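# Flip the grey finned box onto its fins

## Task

Turn the grey finned box upside down in place so it rests flat on its fins, with its feet pointing up.

## Robot and tools

Robot: two arms, left_arm and right_arm, each carrying a parallel two-finger gripper and a wrist camera. In the scene frame the origin sits at table-top height midway between the nominal arm bases: +x points out over the table, +z points up, and left_arm is on the +y side. These names do not match image left and right. Calibrated bases: left_arm at (+0.026, +0.257, +0.013) m, quat_wxyz (+1.000, 0, 0, -0.019); right_arm at (+0.001, -0.338, +0.037) m, quat_wxyz (+1.000, 0, 0, +0.016). Both have +z up. Hand positions, velocities, targets and wrist-camera poses are reported in that arm's own base frame. Fixed cameras and the table use the scene frame.

Gripper: the fingers point along the gripper's +z and open and close along its y. end_effector_position is the spot between the finger pads, roughly 1 cm behind the tips. Printed positions and orientations can be off by a few cm, more at long reach. Friction and weight can leave a hand resting a centimetre or more from its command in free air, so that alone does not mean it is touching something.

The 14-number row is used by both execute_actions and move. It is always one flat list covering both arms, even when only one arm moves: dx, dy, dz, rx, ry, rz, opening for left_arm, then the same seven for right_arm. Every number lies in [-1, 1].
- dx..rz are an offset, not a pose. They count from that arm's Hand target as it stands when the action or move begins, and they run along that arm's own base axes.
- 1.0 equals 0.6 m of translation or 180 degrees of rotation. rx, ry, rz form one rotation vector, turning about the Hand target's position.
- A translation longer than 1.0 may be shortened along its direction.
- Opening is absolute: +1 is fully open (0.094 m), -1 is closed.
- Sending six zeros re-requests the current Hand target. To keep a gripper as it is, resend its current opening, because a 0 there is itself a command.

execute_actions(actions, cameras): actions is a list of actions. Each action is a table of up to 15 rows, and each row lasts one 1/30 s step. If a table is shorter than 15 rows, its last row is held for the remaining steps. Every row counts from the start pose of that action, so repeating an offset in a later action moves the arm further. An empty actions list just returns the state. cameras: omitted, null or ["all"] gives every camera; [] gives none. Any unknown name invalidates the call.

move(target, speed, blend, opening_speed, blocking, cameras): sends each gripper in a straight line toward target. target is one 14-number row, or a list of up to 15 rows. Every row counts from the same starting Hand targets, not from the row before it. speed is in m/s, from 0.002 to 4.3, default 0.25; turning is capped at twice that value in rad/s. Give one speed, or one per target. blend is in m and rounds the corners of a list; the default 0 means stop at each point. opening_speed is the rate per second on the -1..+1 scale, minimum 0.2. blocking=false returns after about 0.5 s while the motion carries on. All paths finish together, take at least 0.5 s, and are cut off after 10 s. Paths do not avoid obstacles or the other arm. Faster paths lag more and hit harder. Avoid routes that pass close to an arm's own base, because they can flip its shoulder posture. The result adds a move: line, for example done, off_target, moving, held or fault, plus limits=paced (pose clipped) or limits=held (steps withheld). done means within 10 mm and 2 degrees; it does not tell you whether the arm is touching anything.

wait(seconds 0 to 10): lets time pass while the arms hold their last command, and returns early if a running move ends. stop(): brakes a running move; it needs room to brake. zoom_image(camera, region [x0,y0,x1,y1], at most 504x504 px): gives a closer view of a camera's newest image. Cameras are cam_head_left, cam_head_right, cam_high, cam_low, cam_left_wrist and cam_right_wrist, each 672x504. read_manual gives only licence text. finished_scene(scene) takes the current scene number and cannot be undone, so call it only once the box lies fins-down on its own and is at rest.

Control details: each step, the commanded orientation is limited to within 40 degrees of the measured one. Hand target is the last command after that clip. A hand often stops short of its target; the next command, even all zeros, asks for the target again, and you can add the missing distance as an offset. A blocked arm keeps pressing until you command it back past its gripper.

Result lines: Joint positions (the last value is the opening in m); Joint velocities ("within noise" when still); Joint torques (carry offsets and noise, and numbers 3 and 4 wrap at ±28 N m); grip_measured (on the same scale as opening, reading up to about 2.7 mm wide when empty and about 3 mm narrower than a squeezed hard part); grip_effort_nm (motor effort, negative means closing; it is not pad force); Tool commands; Hand target. MOTOR HOT appears at 85 °C. At 100 °C the arm goes limp for 30 to 60 s or more. Stretched arms, held loads and pushing at unreachable poses all heat the motors.

Avoid: dropping the box or releasing it while it is still moving, slamming it, hard hits, pushing very hard, letting anything leave the table, clashes between the two arms (including closing one gripper on the other's fingers), and any arm stop. A loose object may occasionally get a small push.

Each tool is called as name([rows], argument=value, ...), one row to a line, values as JSON.

## Session

execute_actions(actions=[])

Scene clock: 0.00 s.
left_arm: end_effector_position=(+0.5662, -0.1283, +0.2532) grip_measured=+1.000 grip_effort_nm=n/a end_effector_quat_wxyz=(+0.190, -0.223, +0.955, +0.036) | right_arm: end_effector_position=(+0.4375, +0.0835, +0.2914) grip_measured=+1.000 grip_effort_nm=n/a end_effector_quat_wxyz=(+0.162, -0.288, +0.887, +0.322)
Joint positions: left_arm=[-0.296 1.668 1.62 -1.222 -0.251 -0.715 0.094] | right_arm=[-0.072 1.426 1.367 -1.439 -0.734 -0.671 0.094]
Joint velocities: within noise
Joint torques (N m): no reading
Heat: left arm: hottest elbow 33 °C; right arm: hottest waist 32 °C.
Hand target: left_arm +0.5722, -0.1301, +0.2596; +0.198, -0.224, +0.954, +0.032 | right_arm +0.4432, +0.0831, +0.3022; +0.174, -0.292, +0.885, +0.317
Tool commands: left_gripper/opening=+1.0 right_gripper/opening=+1.0

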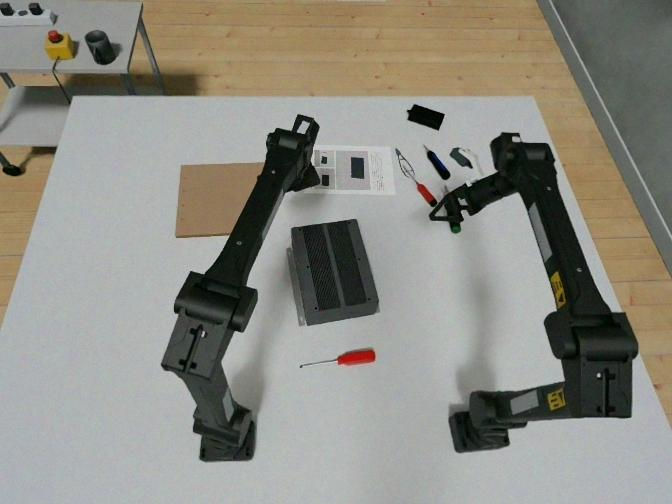

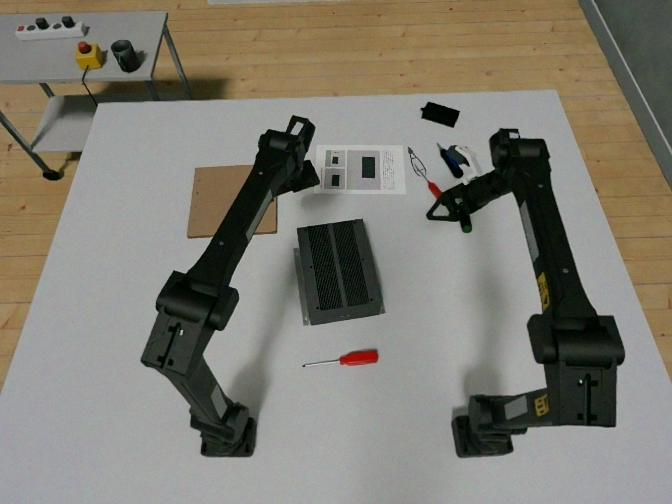

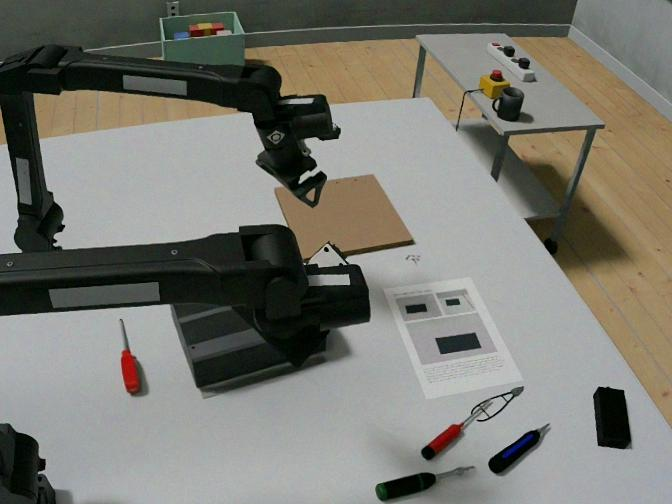

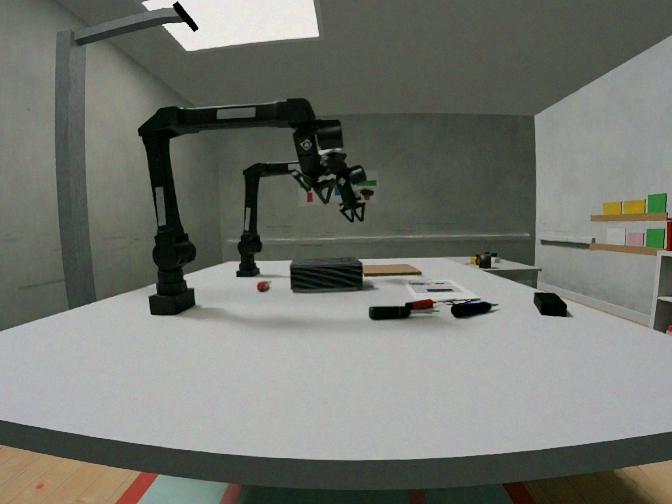

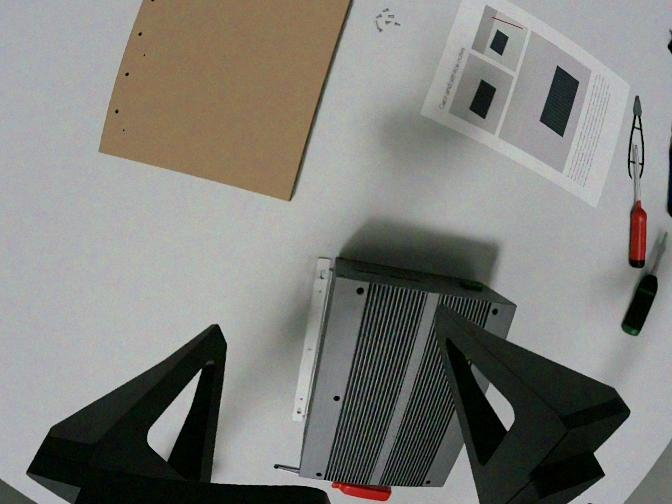

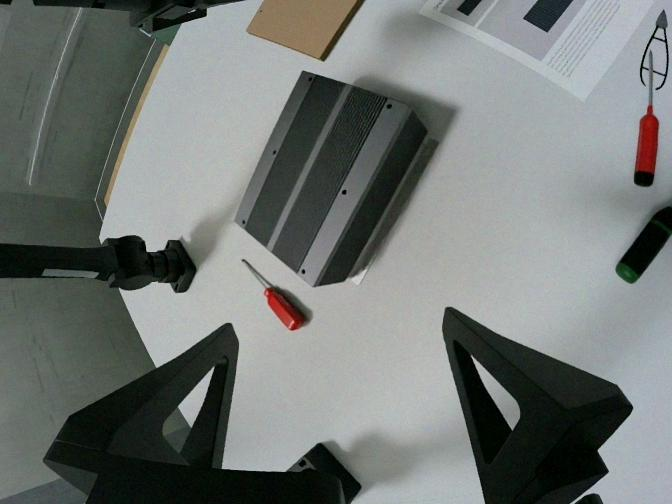

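zoom_image(camera="cam_left_wrist", region=[240, 210, 560, 504])

zoom_image(camera="cam_right_wrist", region=[200, 40, 480, 340])

zoom_image(camera="cam_low", region=[230, 220, 430, 330])

zoom_image(camera="cam_head_right", region=[240, 190, 440, 390])

Scaled by 1.575 from the camera's 672x504 image, which has a finer 960x720 frame.

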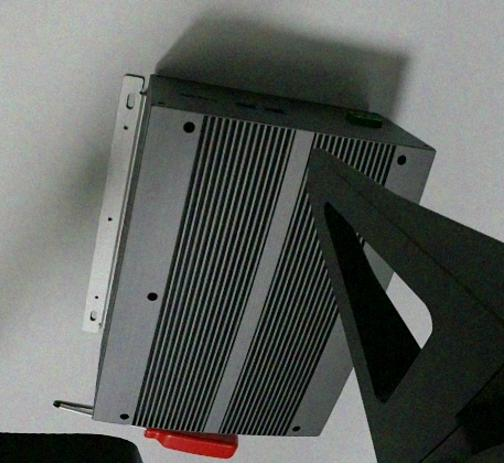

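Scaled by 1.680 from the camera's 672x504 image, which has a finer 960x720 frame.

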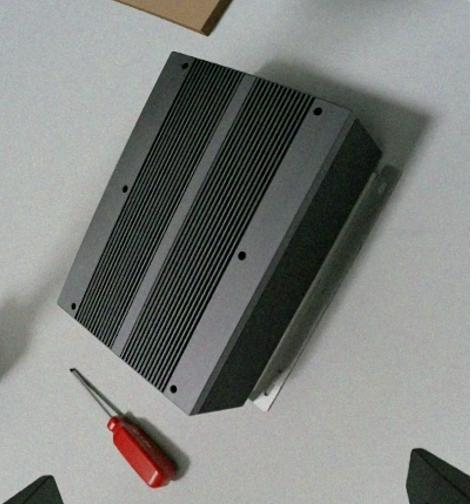

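Scaled by 2.520.

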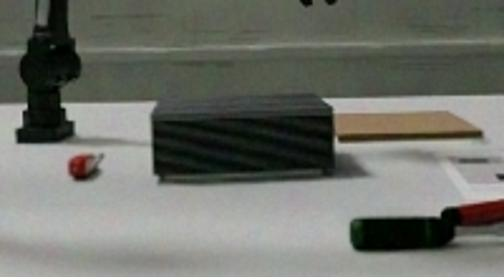

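Scaled by 2.520.

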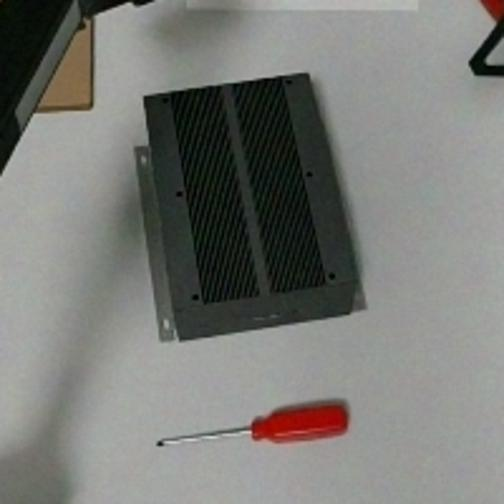

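move(target=[-0.183,0.184,-0.088,-0.0664,-0.159,-0.565,-1,0.193,0.112,-0.198,0.037,-0.176,0.265,-1])

Scene clock: 160.90 s.
left_arm: end_effector_position=(+0.4488, -0.0264, +0.2026) grip_measured=-0.989 grip_effort_nm=-0.603 end_effector_quat_wxyz=(+0.323, +0.569, +0.706, -0.271) | right_arm: end_effector_position=(+0.5482, +0.1420, +0.1741) grip_measured=-0.986 grip_effort_nm=-0.759 end_effector_quat_wxyz=(-0.269, +0.674, -0.607, -0.325)
Joint positions: left_arm=[0.239 1.541 1.21 -1.293 0.87 1.619 0.001] | right_arm=[0.022 1.909 1.625 -1.432 -0.862 -1.721 0.001]
Joint torques (N m): left_arm=[-0.15 -9.11 11.26 0.14 0.74 0] | right_arm=[0.32 -15.44 10.62 0.09 -0.77 -0.15]
Heat: left arm: hottest elbow 46 °C; right arm: hottest elbow 41 °C.
Hand target: left_arm +0.4624, -0.0198, +0.2067; +0.328, +0.572, +0.703, -0.266 | right_arm +0.5590, +0.1503, +0.1833; -0.277, +0.684, -0.595, -0.319
Off the commanded pose: left_arm 0.016 m, 1 deg | right_arm 0.016 m, 2 deg.
move: off_target (left_arm, right_arm)

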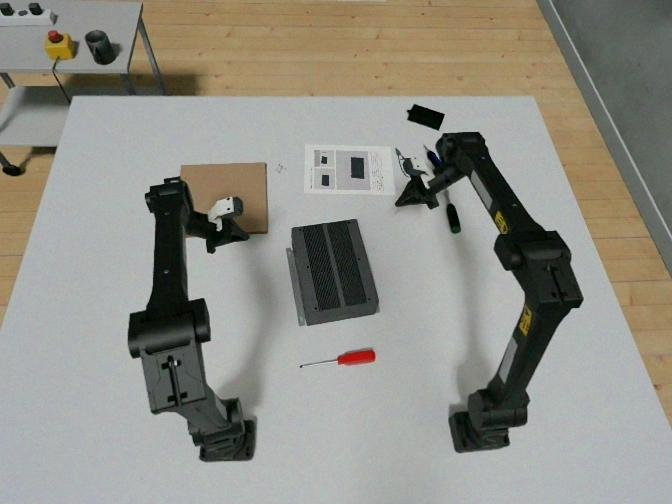

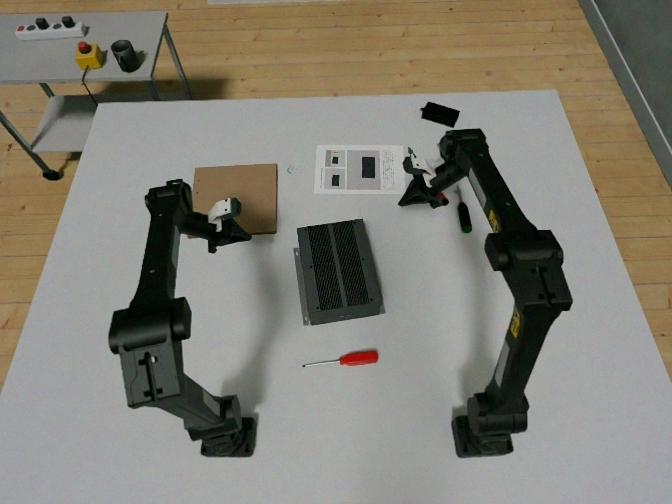

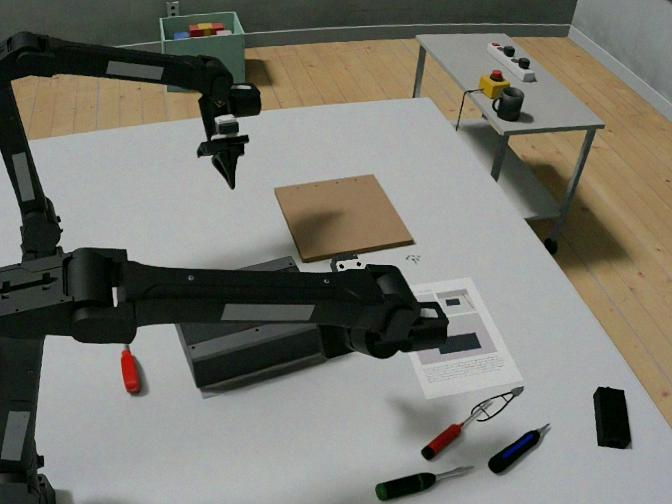

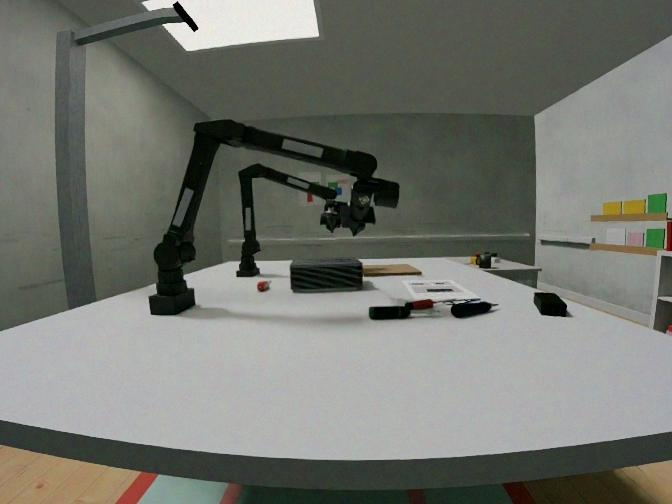

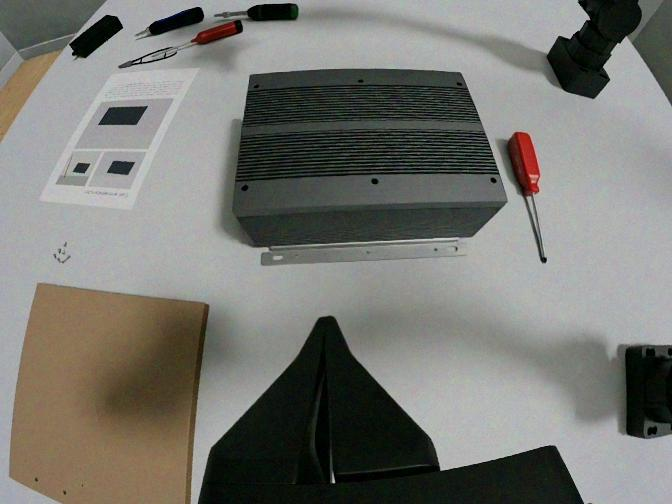

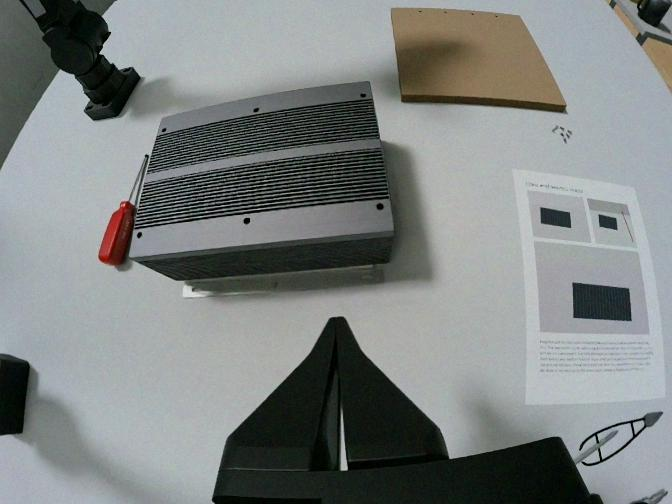

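zoom_image(camera="cam_left_wrist", region=[220, 60, 520, 290])

zoom_image(camera="cam_right_wrist", region=[120, 70, 420, 310])

Scaled by 1.680 from the camera's 672x504 image, which has a finer 960x720 frame.

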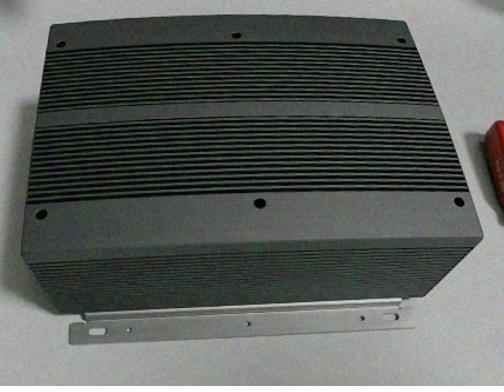

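Scaled by 1.680 from the camera's 672x504 image, which has a finer 960x720 frame.

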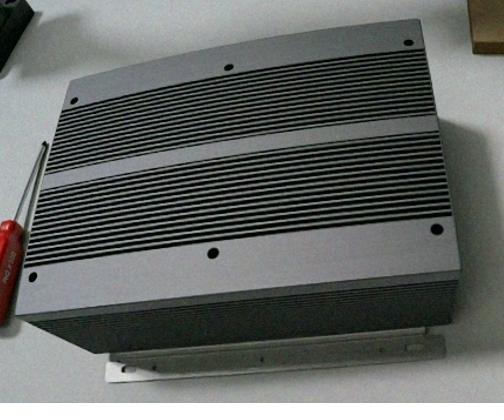

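move(target=[0.046,-0.102,-0.276,0,0,0,-1,0.0025,0.128,-0.269,0,0,0,-1], speed=0.15)

zoom_image(camera="cam_left_wrist", region=[150, 30, 550, 400])

zoom_image(camera="cam_right_wrist", region=[130, 30, 530, 400])

Scene clock: 187.27 s.
left_arm: end_effector_position=(+0.4905, -0.0773, +0.0525) grip_measured=-0.989 grip_effort_nm=-0.598 end_effector_quat_wxyz=(+0.336, +0.575, +0.699, -0.260) | right_arm: end_effector_position=(+0.5591, +0.2203, +0.0231) grip_measured=-0.986 grip_effort_nm=-0.759 end_effector_quat_wxyz=(-0.276, +0.682, -0.598, -0.318)
Joint positions: left_arm=[0.112 1.779 1.061 -0.719 0.869 1.427 0.001] | right_arm=[0.156 2.09 1.483 -0.942 -0.869 -1.536 0.001]
Joint torques (N m): left_arm=[-1.32 -11.28 6.61 1.26 0.53 -0.35] | right_arm=[0.21 -18.14 6.69 0.73 -0.74 0.01]
Heat: left arm: hottest elbow 46 °C; right arm: hottest elbow 41 °C.
Hand target: left_arm +0.4900, -0.0809, +0.0412; +0.328, +0.572, +0.703, -0.266 | right_arm +0.5604, +0.2272, +0.0218; -0.277, +0.684, -0.595, -0.319
Off the commanded pose: left_arm 0.012 m, 1 deg | right_arm 0.007 m, 0 deg.
move: off_target (left_arm)

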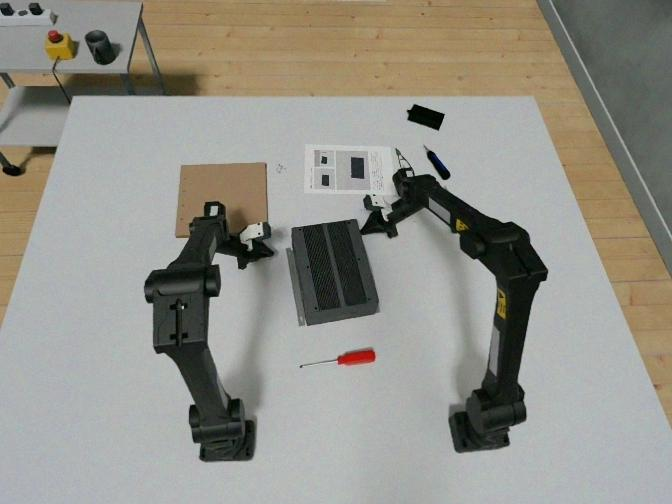

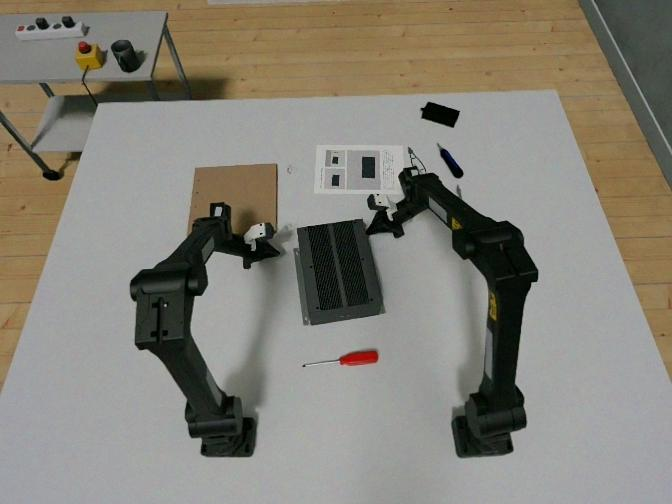

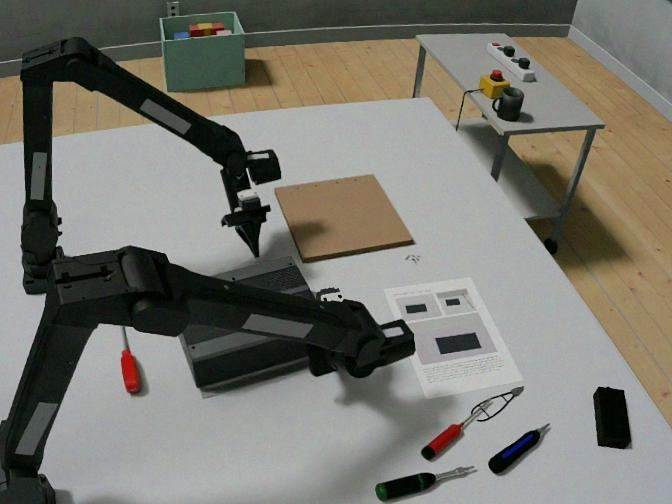

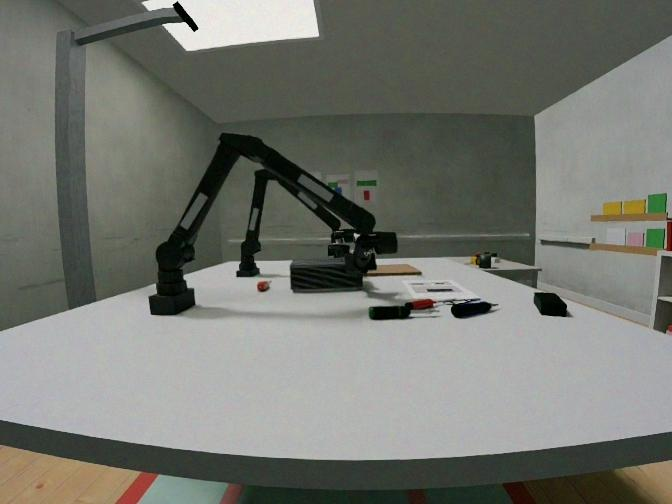

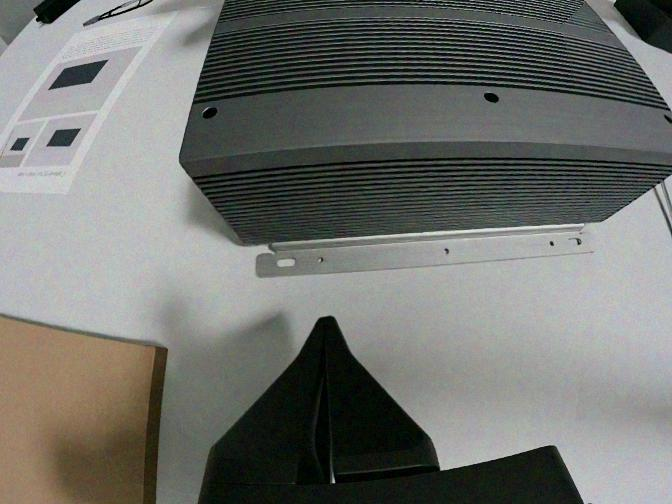

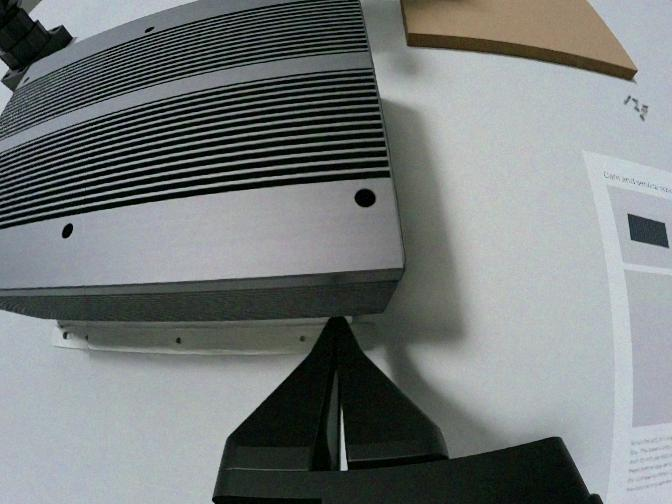

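Scaled by 1.260 from the camera's 672x504 image, which has a finer 960x720 frame.

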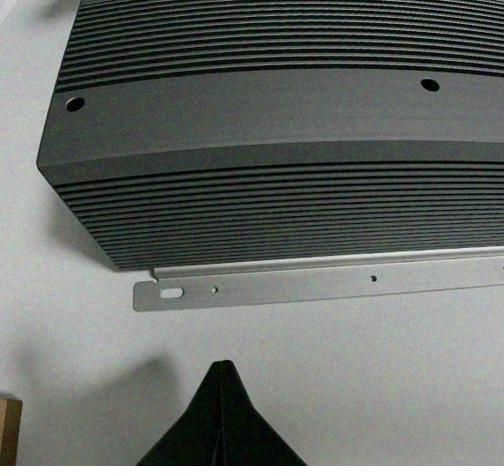

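Scaled by 1.260 from the camera's 672x504 image, which has a finer 960x720 frame.

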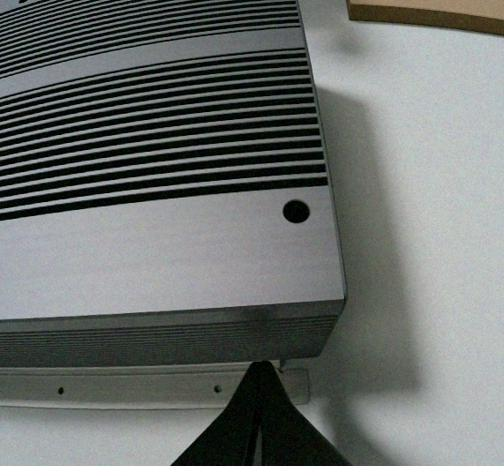

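move(target=[0.009,-0.045,0,0,0,0,-1,-0.022,0.016,0,0,0,0,-1], speed=0.06, cameras=["cam_left_wrist","cam_right_wrist","cam_head_left"])

zoom_image(camera="cam_head_left", region=[220, 170, 440, 340])

Scene clock: 202.53 s.
left_arm: end_effector_position=(+0.4980, -0.1051, +0.0536) grip_measured=-0.989 grip_effort_nm=-0.598 end_effector_quat_wxyz=(+0.337, +0.576, +0.698, -0.259) | right_arm: end_effector_position=(+0.5458, +0.2272, +0.0098) grip_measured=-0.986 grip_effort_nm=-0.759 end_effector_quat_wxyz=(-0.268, +0.678, -0.603, -0.323)
Joint positions: left_arm=[0.052 1.779 1.061 -0.648 0.861 1.338 0.001] | right_arm=[0.172 2.088 1.438 -0.897 -0.867 -1.505 0.001]
Joint torques (N m): left_arm=[-1.38 -11.63 6.3 1.33 0.52 -0.35] | right_arm=[0.5 -19.9 6.24 0.8 -0.82 0.04]
Heat: left arm: hottest elbow 44 °C; right arm: hottest elbow 40 °C.
Hand target: left_arm +0.4954, -0.1080, +0.0411; +0.328, +0.572, +0.703, -0.266 | right_arm +0.5473, +0.2368, +0.0219; -0.277, +0.684, -0.595, -0.319
Off the commanded pose: left_arm 0.013 m, 2 deg | right_arm 0.015 m, 2 deg.
move: off_target (left_arm, right_arm)
Images, in order (width x height): cam_head_left 672x504, cam_left_wrist 672x504, cam_right_wrist 672x504.

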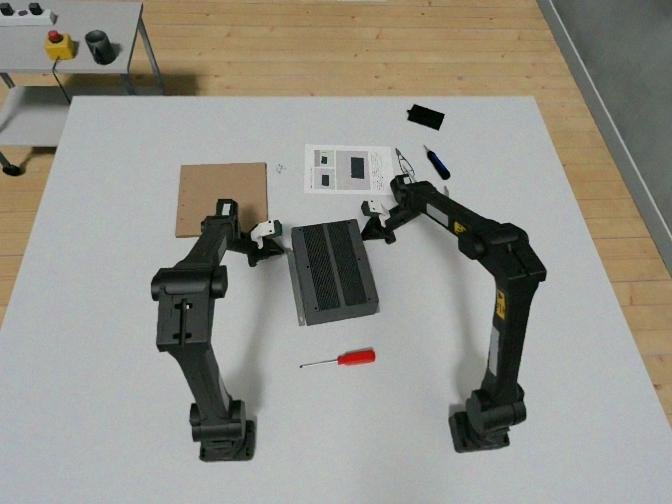

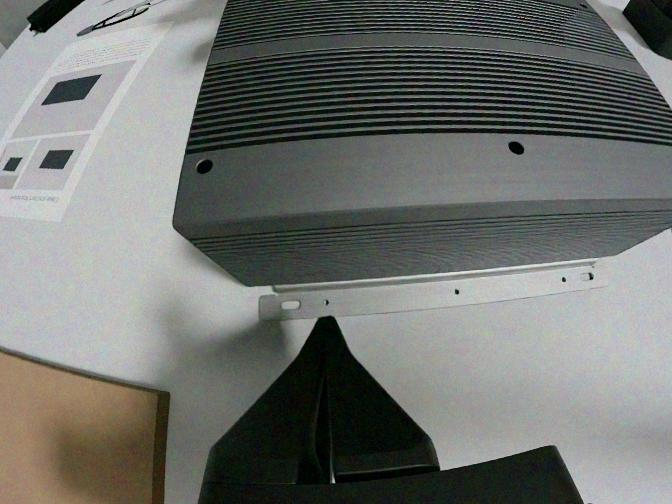

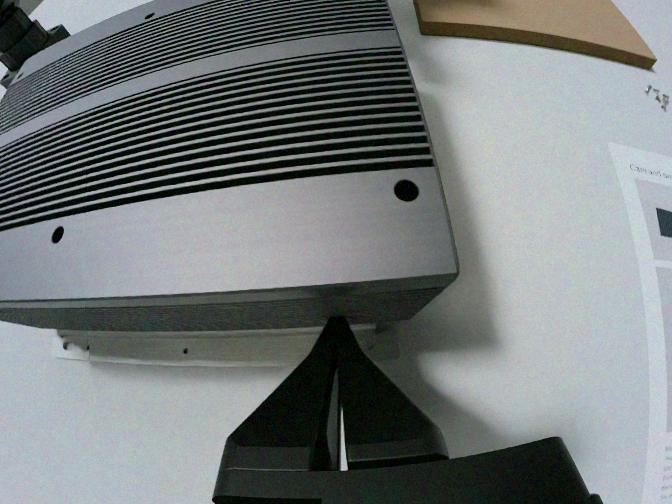

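Scaled by 2.291.

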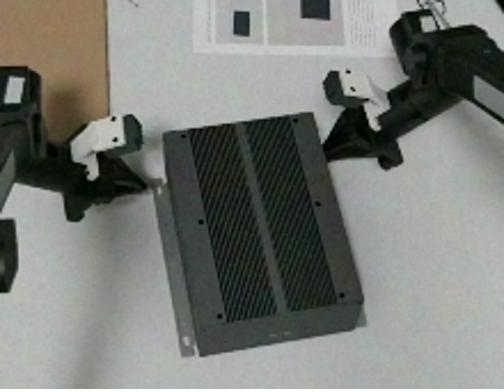

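move(target=[0.007,-0.036,-0.018,0,0,0,-1,-0.002,0.014,0.017,0,0,0,-1], speed=0.05, cameras=["cam_left_wrist","cam_right_wrist","cam_head_left"])

zoom_image(camera="cam_head_left", region=[220, 170, 440, 340])

Scene clock: 211.60 s.
left_arm: end_effector_position=(+0.5023, -0.1260, +0.0456) grip_measured=-0.989 grip_effort_nm=-0.603 end_effector_quat_wxyz=(+0.339, +0.576, +0.698, -0.258) | right_arm: end_effector_position=(+0.5473, +0.2278, +0.0187) grip_measured=-0.986 grip_effort_nm=-0.764 end_effector_quat_wxyz=(-0.269, +0.675, -0.608, -0.320)
Joint positions: left_arm=[0.007 1.793 1.051 -0.568 0.851 1.27 0.001] | right_arm=[0.173 2.071 1.437 -0.897 -0.863 -1.482 0.001]
Joint torques (N m): left_arm=[-1.38 -11.34 6.32 1.63 0.51 -0.31] | right_arm=[2.26 -19.66 6.68 0.84 -1.01 0.05]
Heat: left arm: hottest elbow 43 °C; right arm: hottest elbow 40 °C.
Hand target: left_arm +0.4996, -0.1296, +0.0304; +0.328, +0.572, +0.703, -0.266 | right_arm +0.5460, +0.2453, +0.0322; -0.277, +0.684, -0.595, -0.319
Off the commanded pose: left_arm 0.016 m, 2 deg | right_arm 0.022 m, 2 deg.
move: off_target (left_arm, right_arm)
Images, in order (width x height): cam_head_left 672x504, cam_left_wrist 672x504, cam_right_wrist 672x504.

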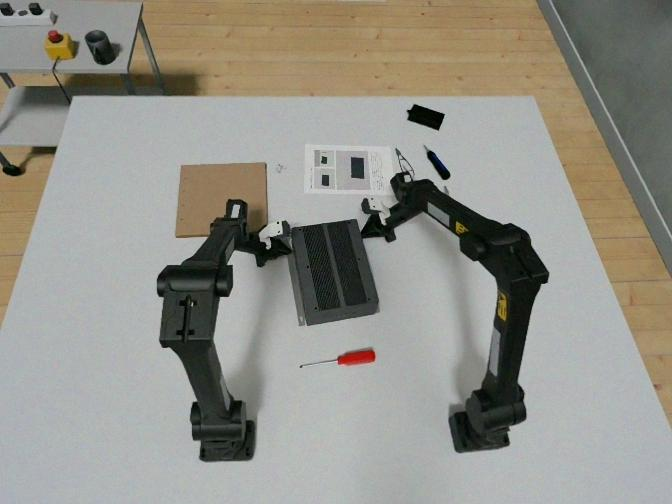

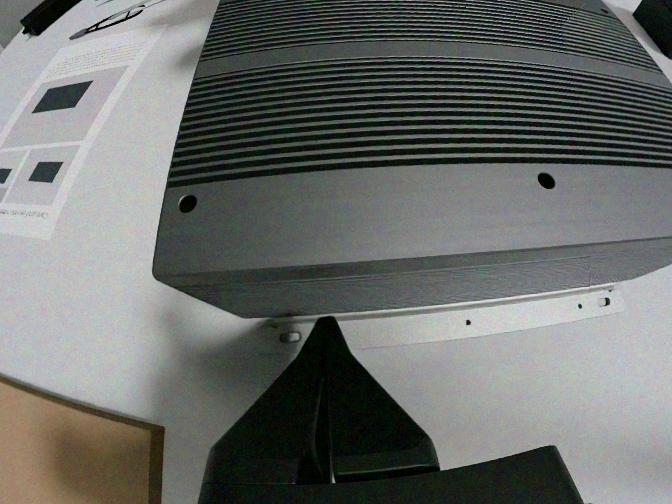

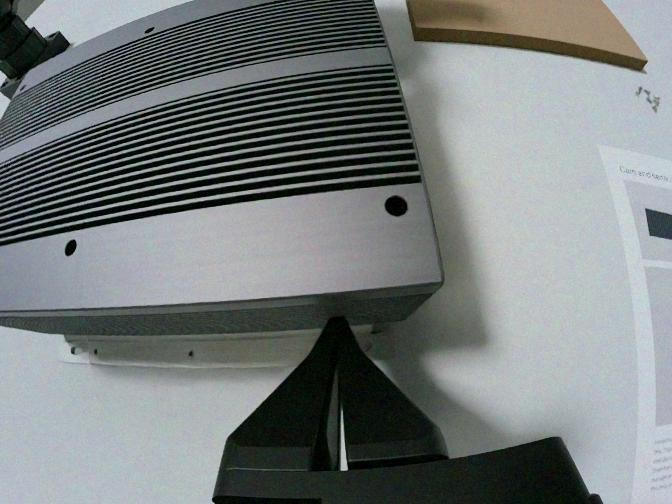

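Scaled by 2.291.

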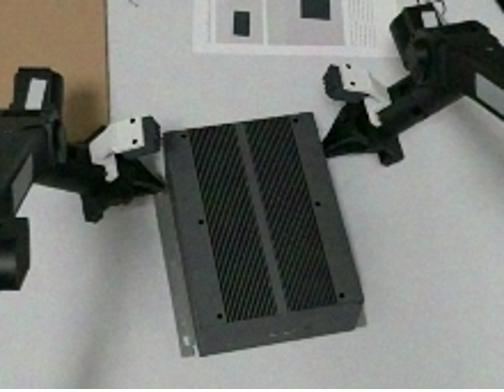

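move(target=[0.02,-0.025,0.0,0,0,0,-1,-0.0,0.0,0.0,0,0,0,-1], speed=0.05, cameras=["cam_left_wrist","cam_right_wrist","cam_head_left"])

Scene clock: 224.13 s.
left_arm: end_effector_position=(+0.5021, -0.1354, +0.0369) grip_measured=-0.989 grip_effort_nm=-0.598 end_effector_quat_wxyz=(+0.329, +0.569, +0.706, -0.264) | right_arm: end_effector_position=(+0.5473, +0.2278, +0.0187) grip_measured=-0.986 grip_effort_nm=-0.755 end_effector_quat_wxyz=(-0.269, +0.674, -0.608, -0.320)
Joint positions: left_arm=[-0.014 1.811 1.051 -0.548 0.839 1.225 0.001] | right_arm=[0.173 2.071 1.437 -0.897 -0.863 -1.482 0.001]
Joint torques (N m): left_arm=[-2.43 -11.22 8.59 1.68 0.65 -0.35] | right_arm=[1.08 -19.72 6.54 0.88 -0.94 0.04]
Heat: left arm: hottest elbow 41 °C; right arm: hottest elbow 40 °C.
Hand target: left_arm +0.5116, -0.1446, +0.0303; +0.328, +0.572, +0.703, -0.266 | right_arm +0.5460, +0.2453, +0.0322; -0.277, +0.684, -0.595, -0.319
Off the commanded pose: left_arm 0.015 m, 0 deg | right_arm 0.022 m, 2 deg.
move: off_target (left_arm, right_arm)
Images, in order (width x height): cam_head_left 672x504, cam_left_wrist 672x504, cam_right_wrist 672x504.

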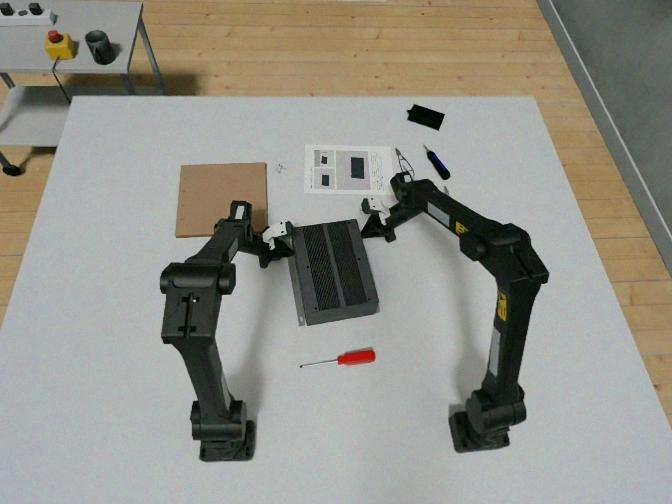

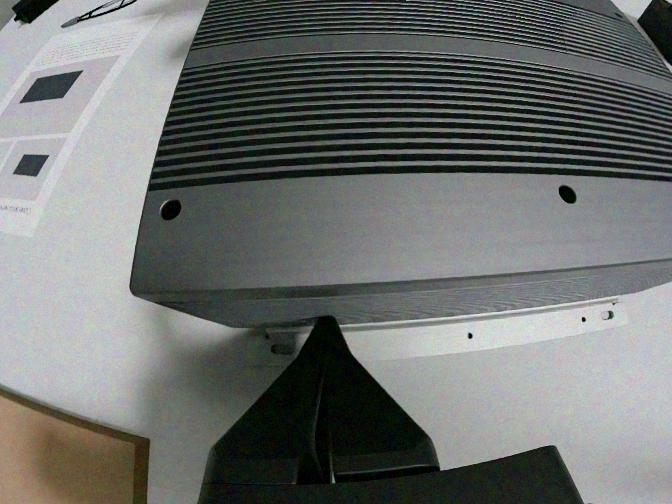

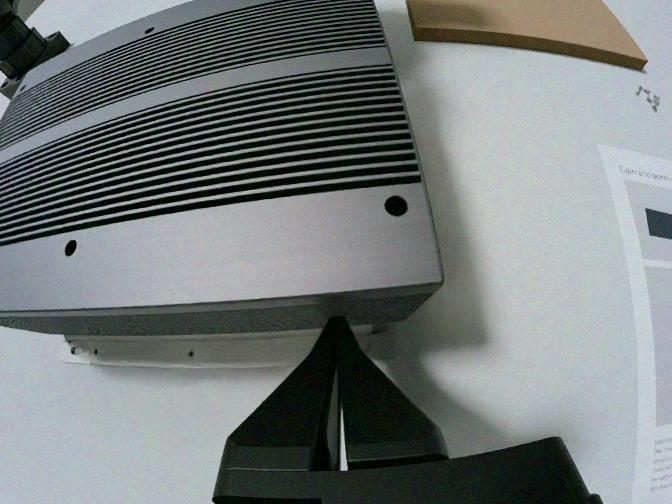

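move(target=[0.02,-0.06,0.015,0,0,0,-1,-0.01,0.06,0.0,0,0,0,-1], speed=0.05, cameras=["cam_left_wrist","cam_right_wrist"])

Scene clock: 231.83 s.
left_arm: end_effector_position=(+0.5069, -0.1359, +0.0337) grip_measured=-0.989 grip_effort_nm=-0.598 end_effector_quat_wxyz=(+0.316, +0.543, +0.733, -0.260) | right_arm: end_effector_position=(+0.5506, +0.2294, +0.0182) grip_measured=-0.986 grip_effort_nm=-0.759 end_effector_quat_wxyz=(-0.270, +0.658, -0.630, -0.311)
Joint positions: left_arm=[-0.023 1.811 1.051 -0.521 0.805 1.129 0.001] | right_arm=[0.178 2.056 1.414 -0.833 -0.845 -1.393 0.001]
Joint torques (N m): left_arm=[-7.47 -11.58 10.5 2.44 1.23 -0.36] | right_arm=[6.18 -19.14 6.89 1.36 -1.5 0.12]
Heat: left arm: hottest elbow 41 °C; right arm: hottest elbow 40 °C.
Hand target: left_arm +0.5236, -0.1805, +0.0393; +0.328, +0.572, +0.703, -0.266 | right_arm +0.5399, +0.2812, +0.0319; -0.277, +0.684, -0.595, -0.319
Off the commanded pose: left_arm 0.048 m, 5 deg | right_arm 0.055 m, 5 deg.
move: off_target (left_arm, right_arm)
Images, in order (width x height): cam_left_wrist 672x504, cam_right_wrist 672x504.

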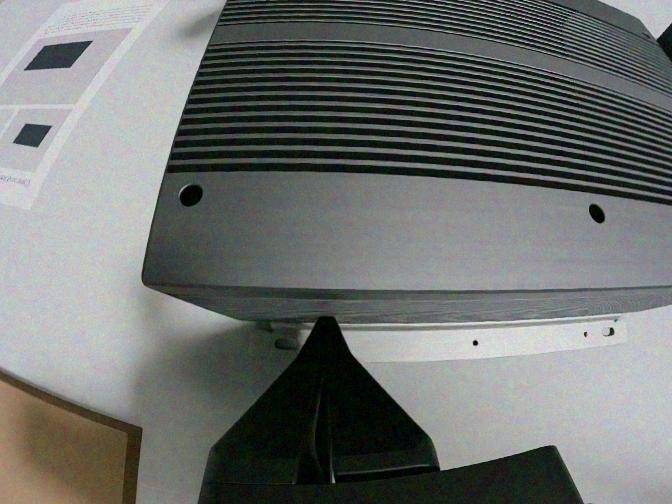

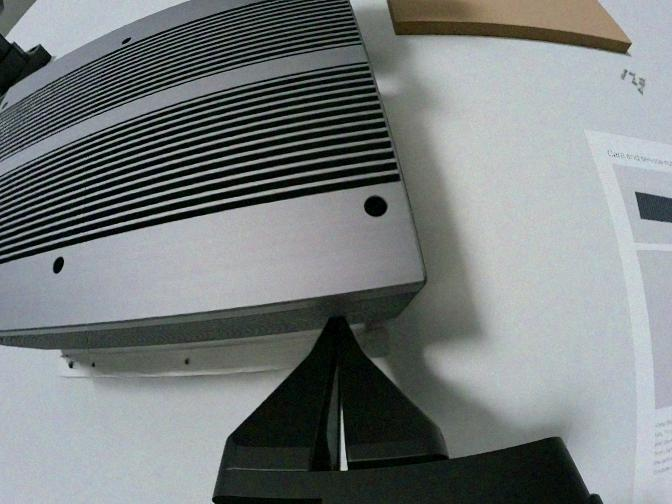

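move([
  [0.02,-0.09,0.0,0,0,0,-1,-0.02,0.09,0.0,0,0,0,-1],
  [0.02,-0.09,0.06,0,0,0,-1,-0.02,0.09,0.06,0,0,0,-1],
], speed=0.06)

Scene clock: 245.30 s.
left_arm: end_effector_position=(+0.5168, -0.1363, +0.0314) grip_measured=-0.989 grip_effort_nm=-0.593 end_effector_quat_wxyz=(+0.294, +0.510, +0.772, -0.242) | right_arm: end_effector_position=(+0.5505, +0.2310, +0.0197) grip_measured=-0.986 grip_effort_nm=-0.759 end_effector_quat_wxyz=(-0.261, +0.636, -0.666, -0.290)
Joint positions: left_arm=[-0.042 1.809 1.066 -0.507 0.726 1.003 0.001] | right_arm=[0.193 2.019 1.373 -0.757 -0.787 -1.261 0.001]
Joint torques (N m): left_arm=[-13.98 -15.15 12.63 1.99 3.18 -0.33] | right_arm=[12.28 -21.42 9.32 0.08 -3.33 0.09]
Heat: left arm: hottest elbow 41 °C; right arm: hottest elbow 40 °C.
Hand target: left_arm +0.5356, -0.2346, +0.0753; +0.328, +0.572, +0.703, -0.266 | right_arm +0.5280, +0.3351, +0.0682; -0.277, +0.684, -0.595, -0.319
Off the commanded pose: left_arm 0.109 m, 12 deg | right_arm 0.117 m, 11 deg.
move: off_target (left_arm, right_arm)

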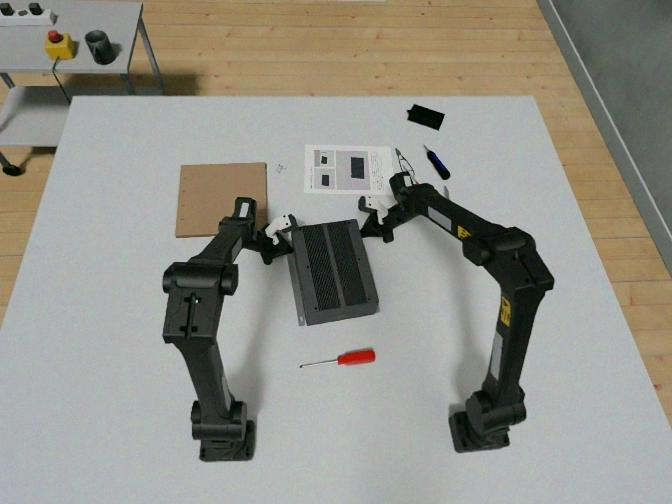

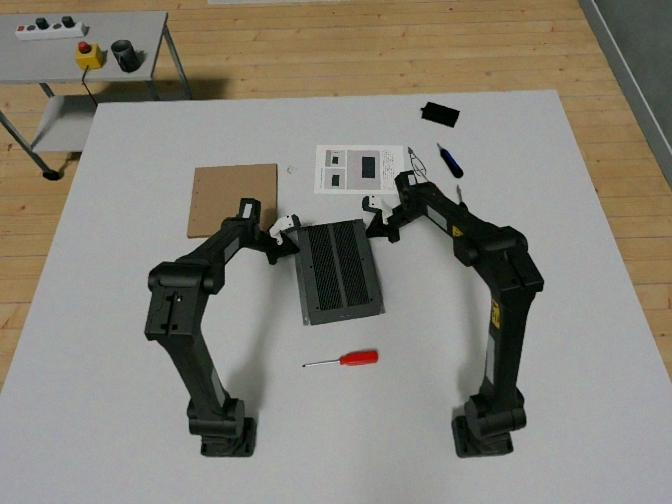

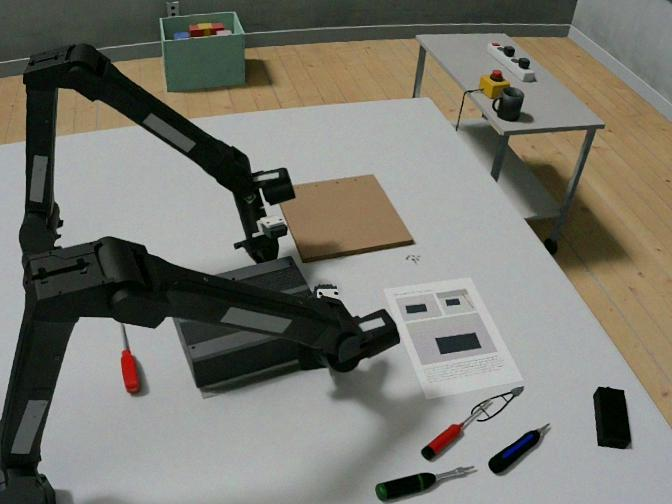

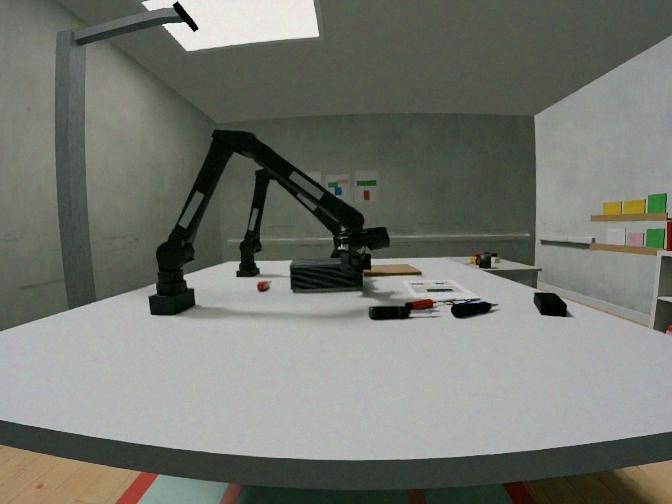

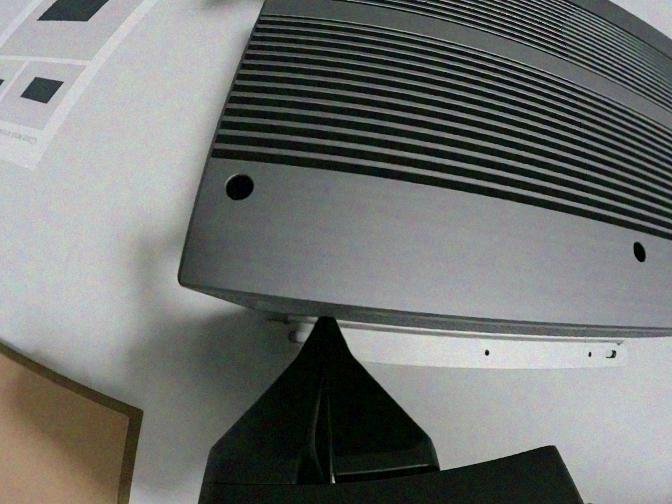

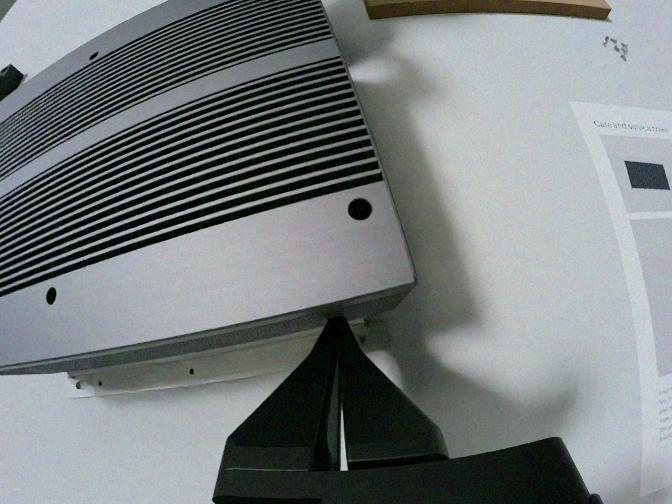

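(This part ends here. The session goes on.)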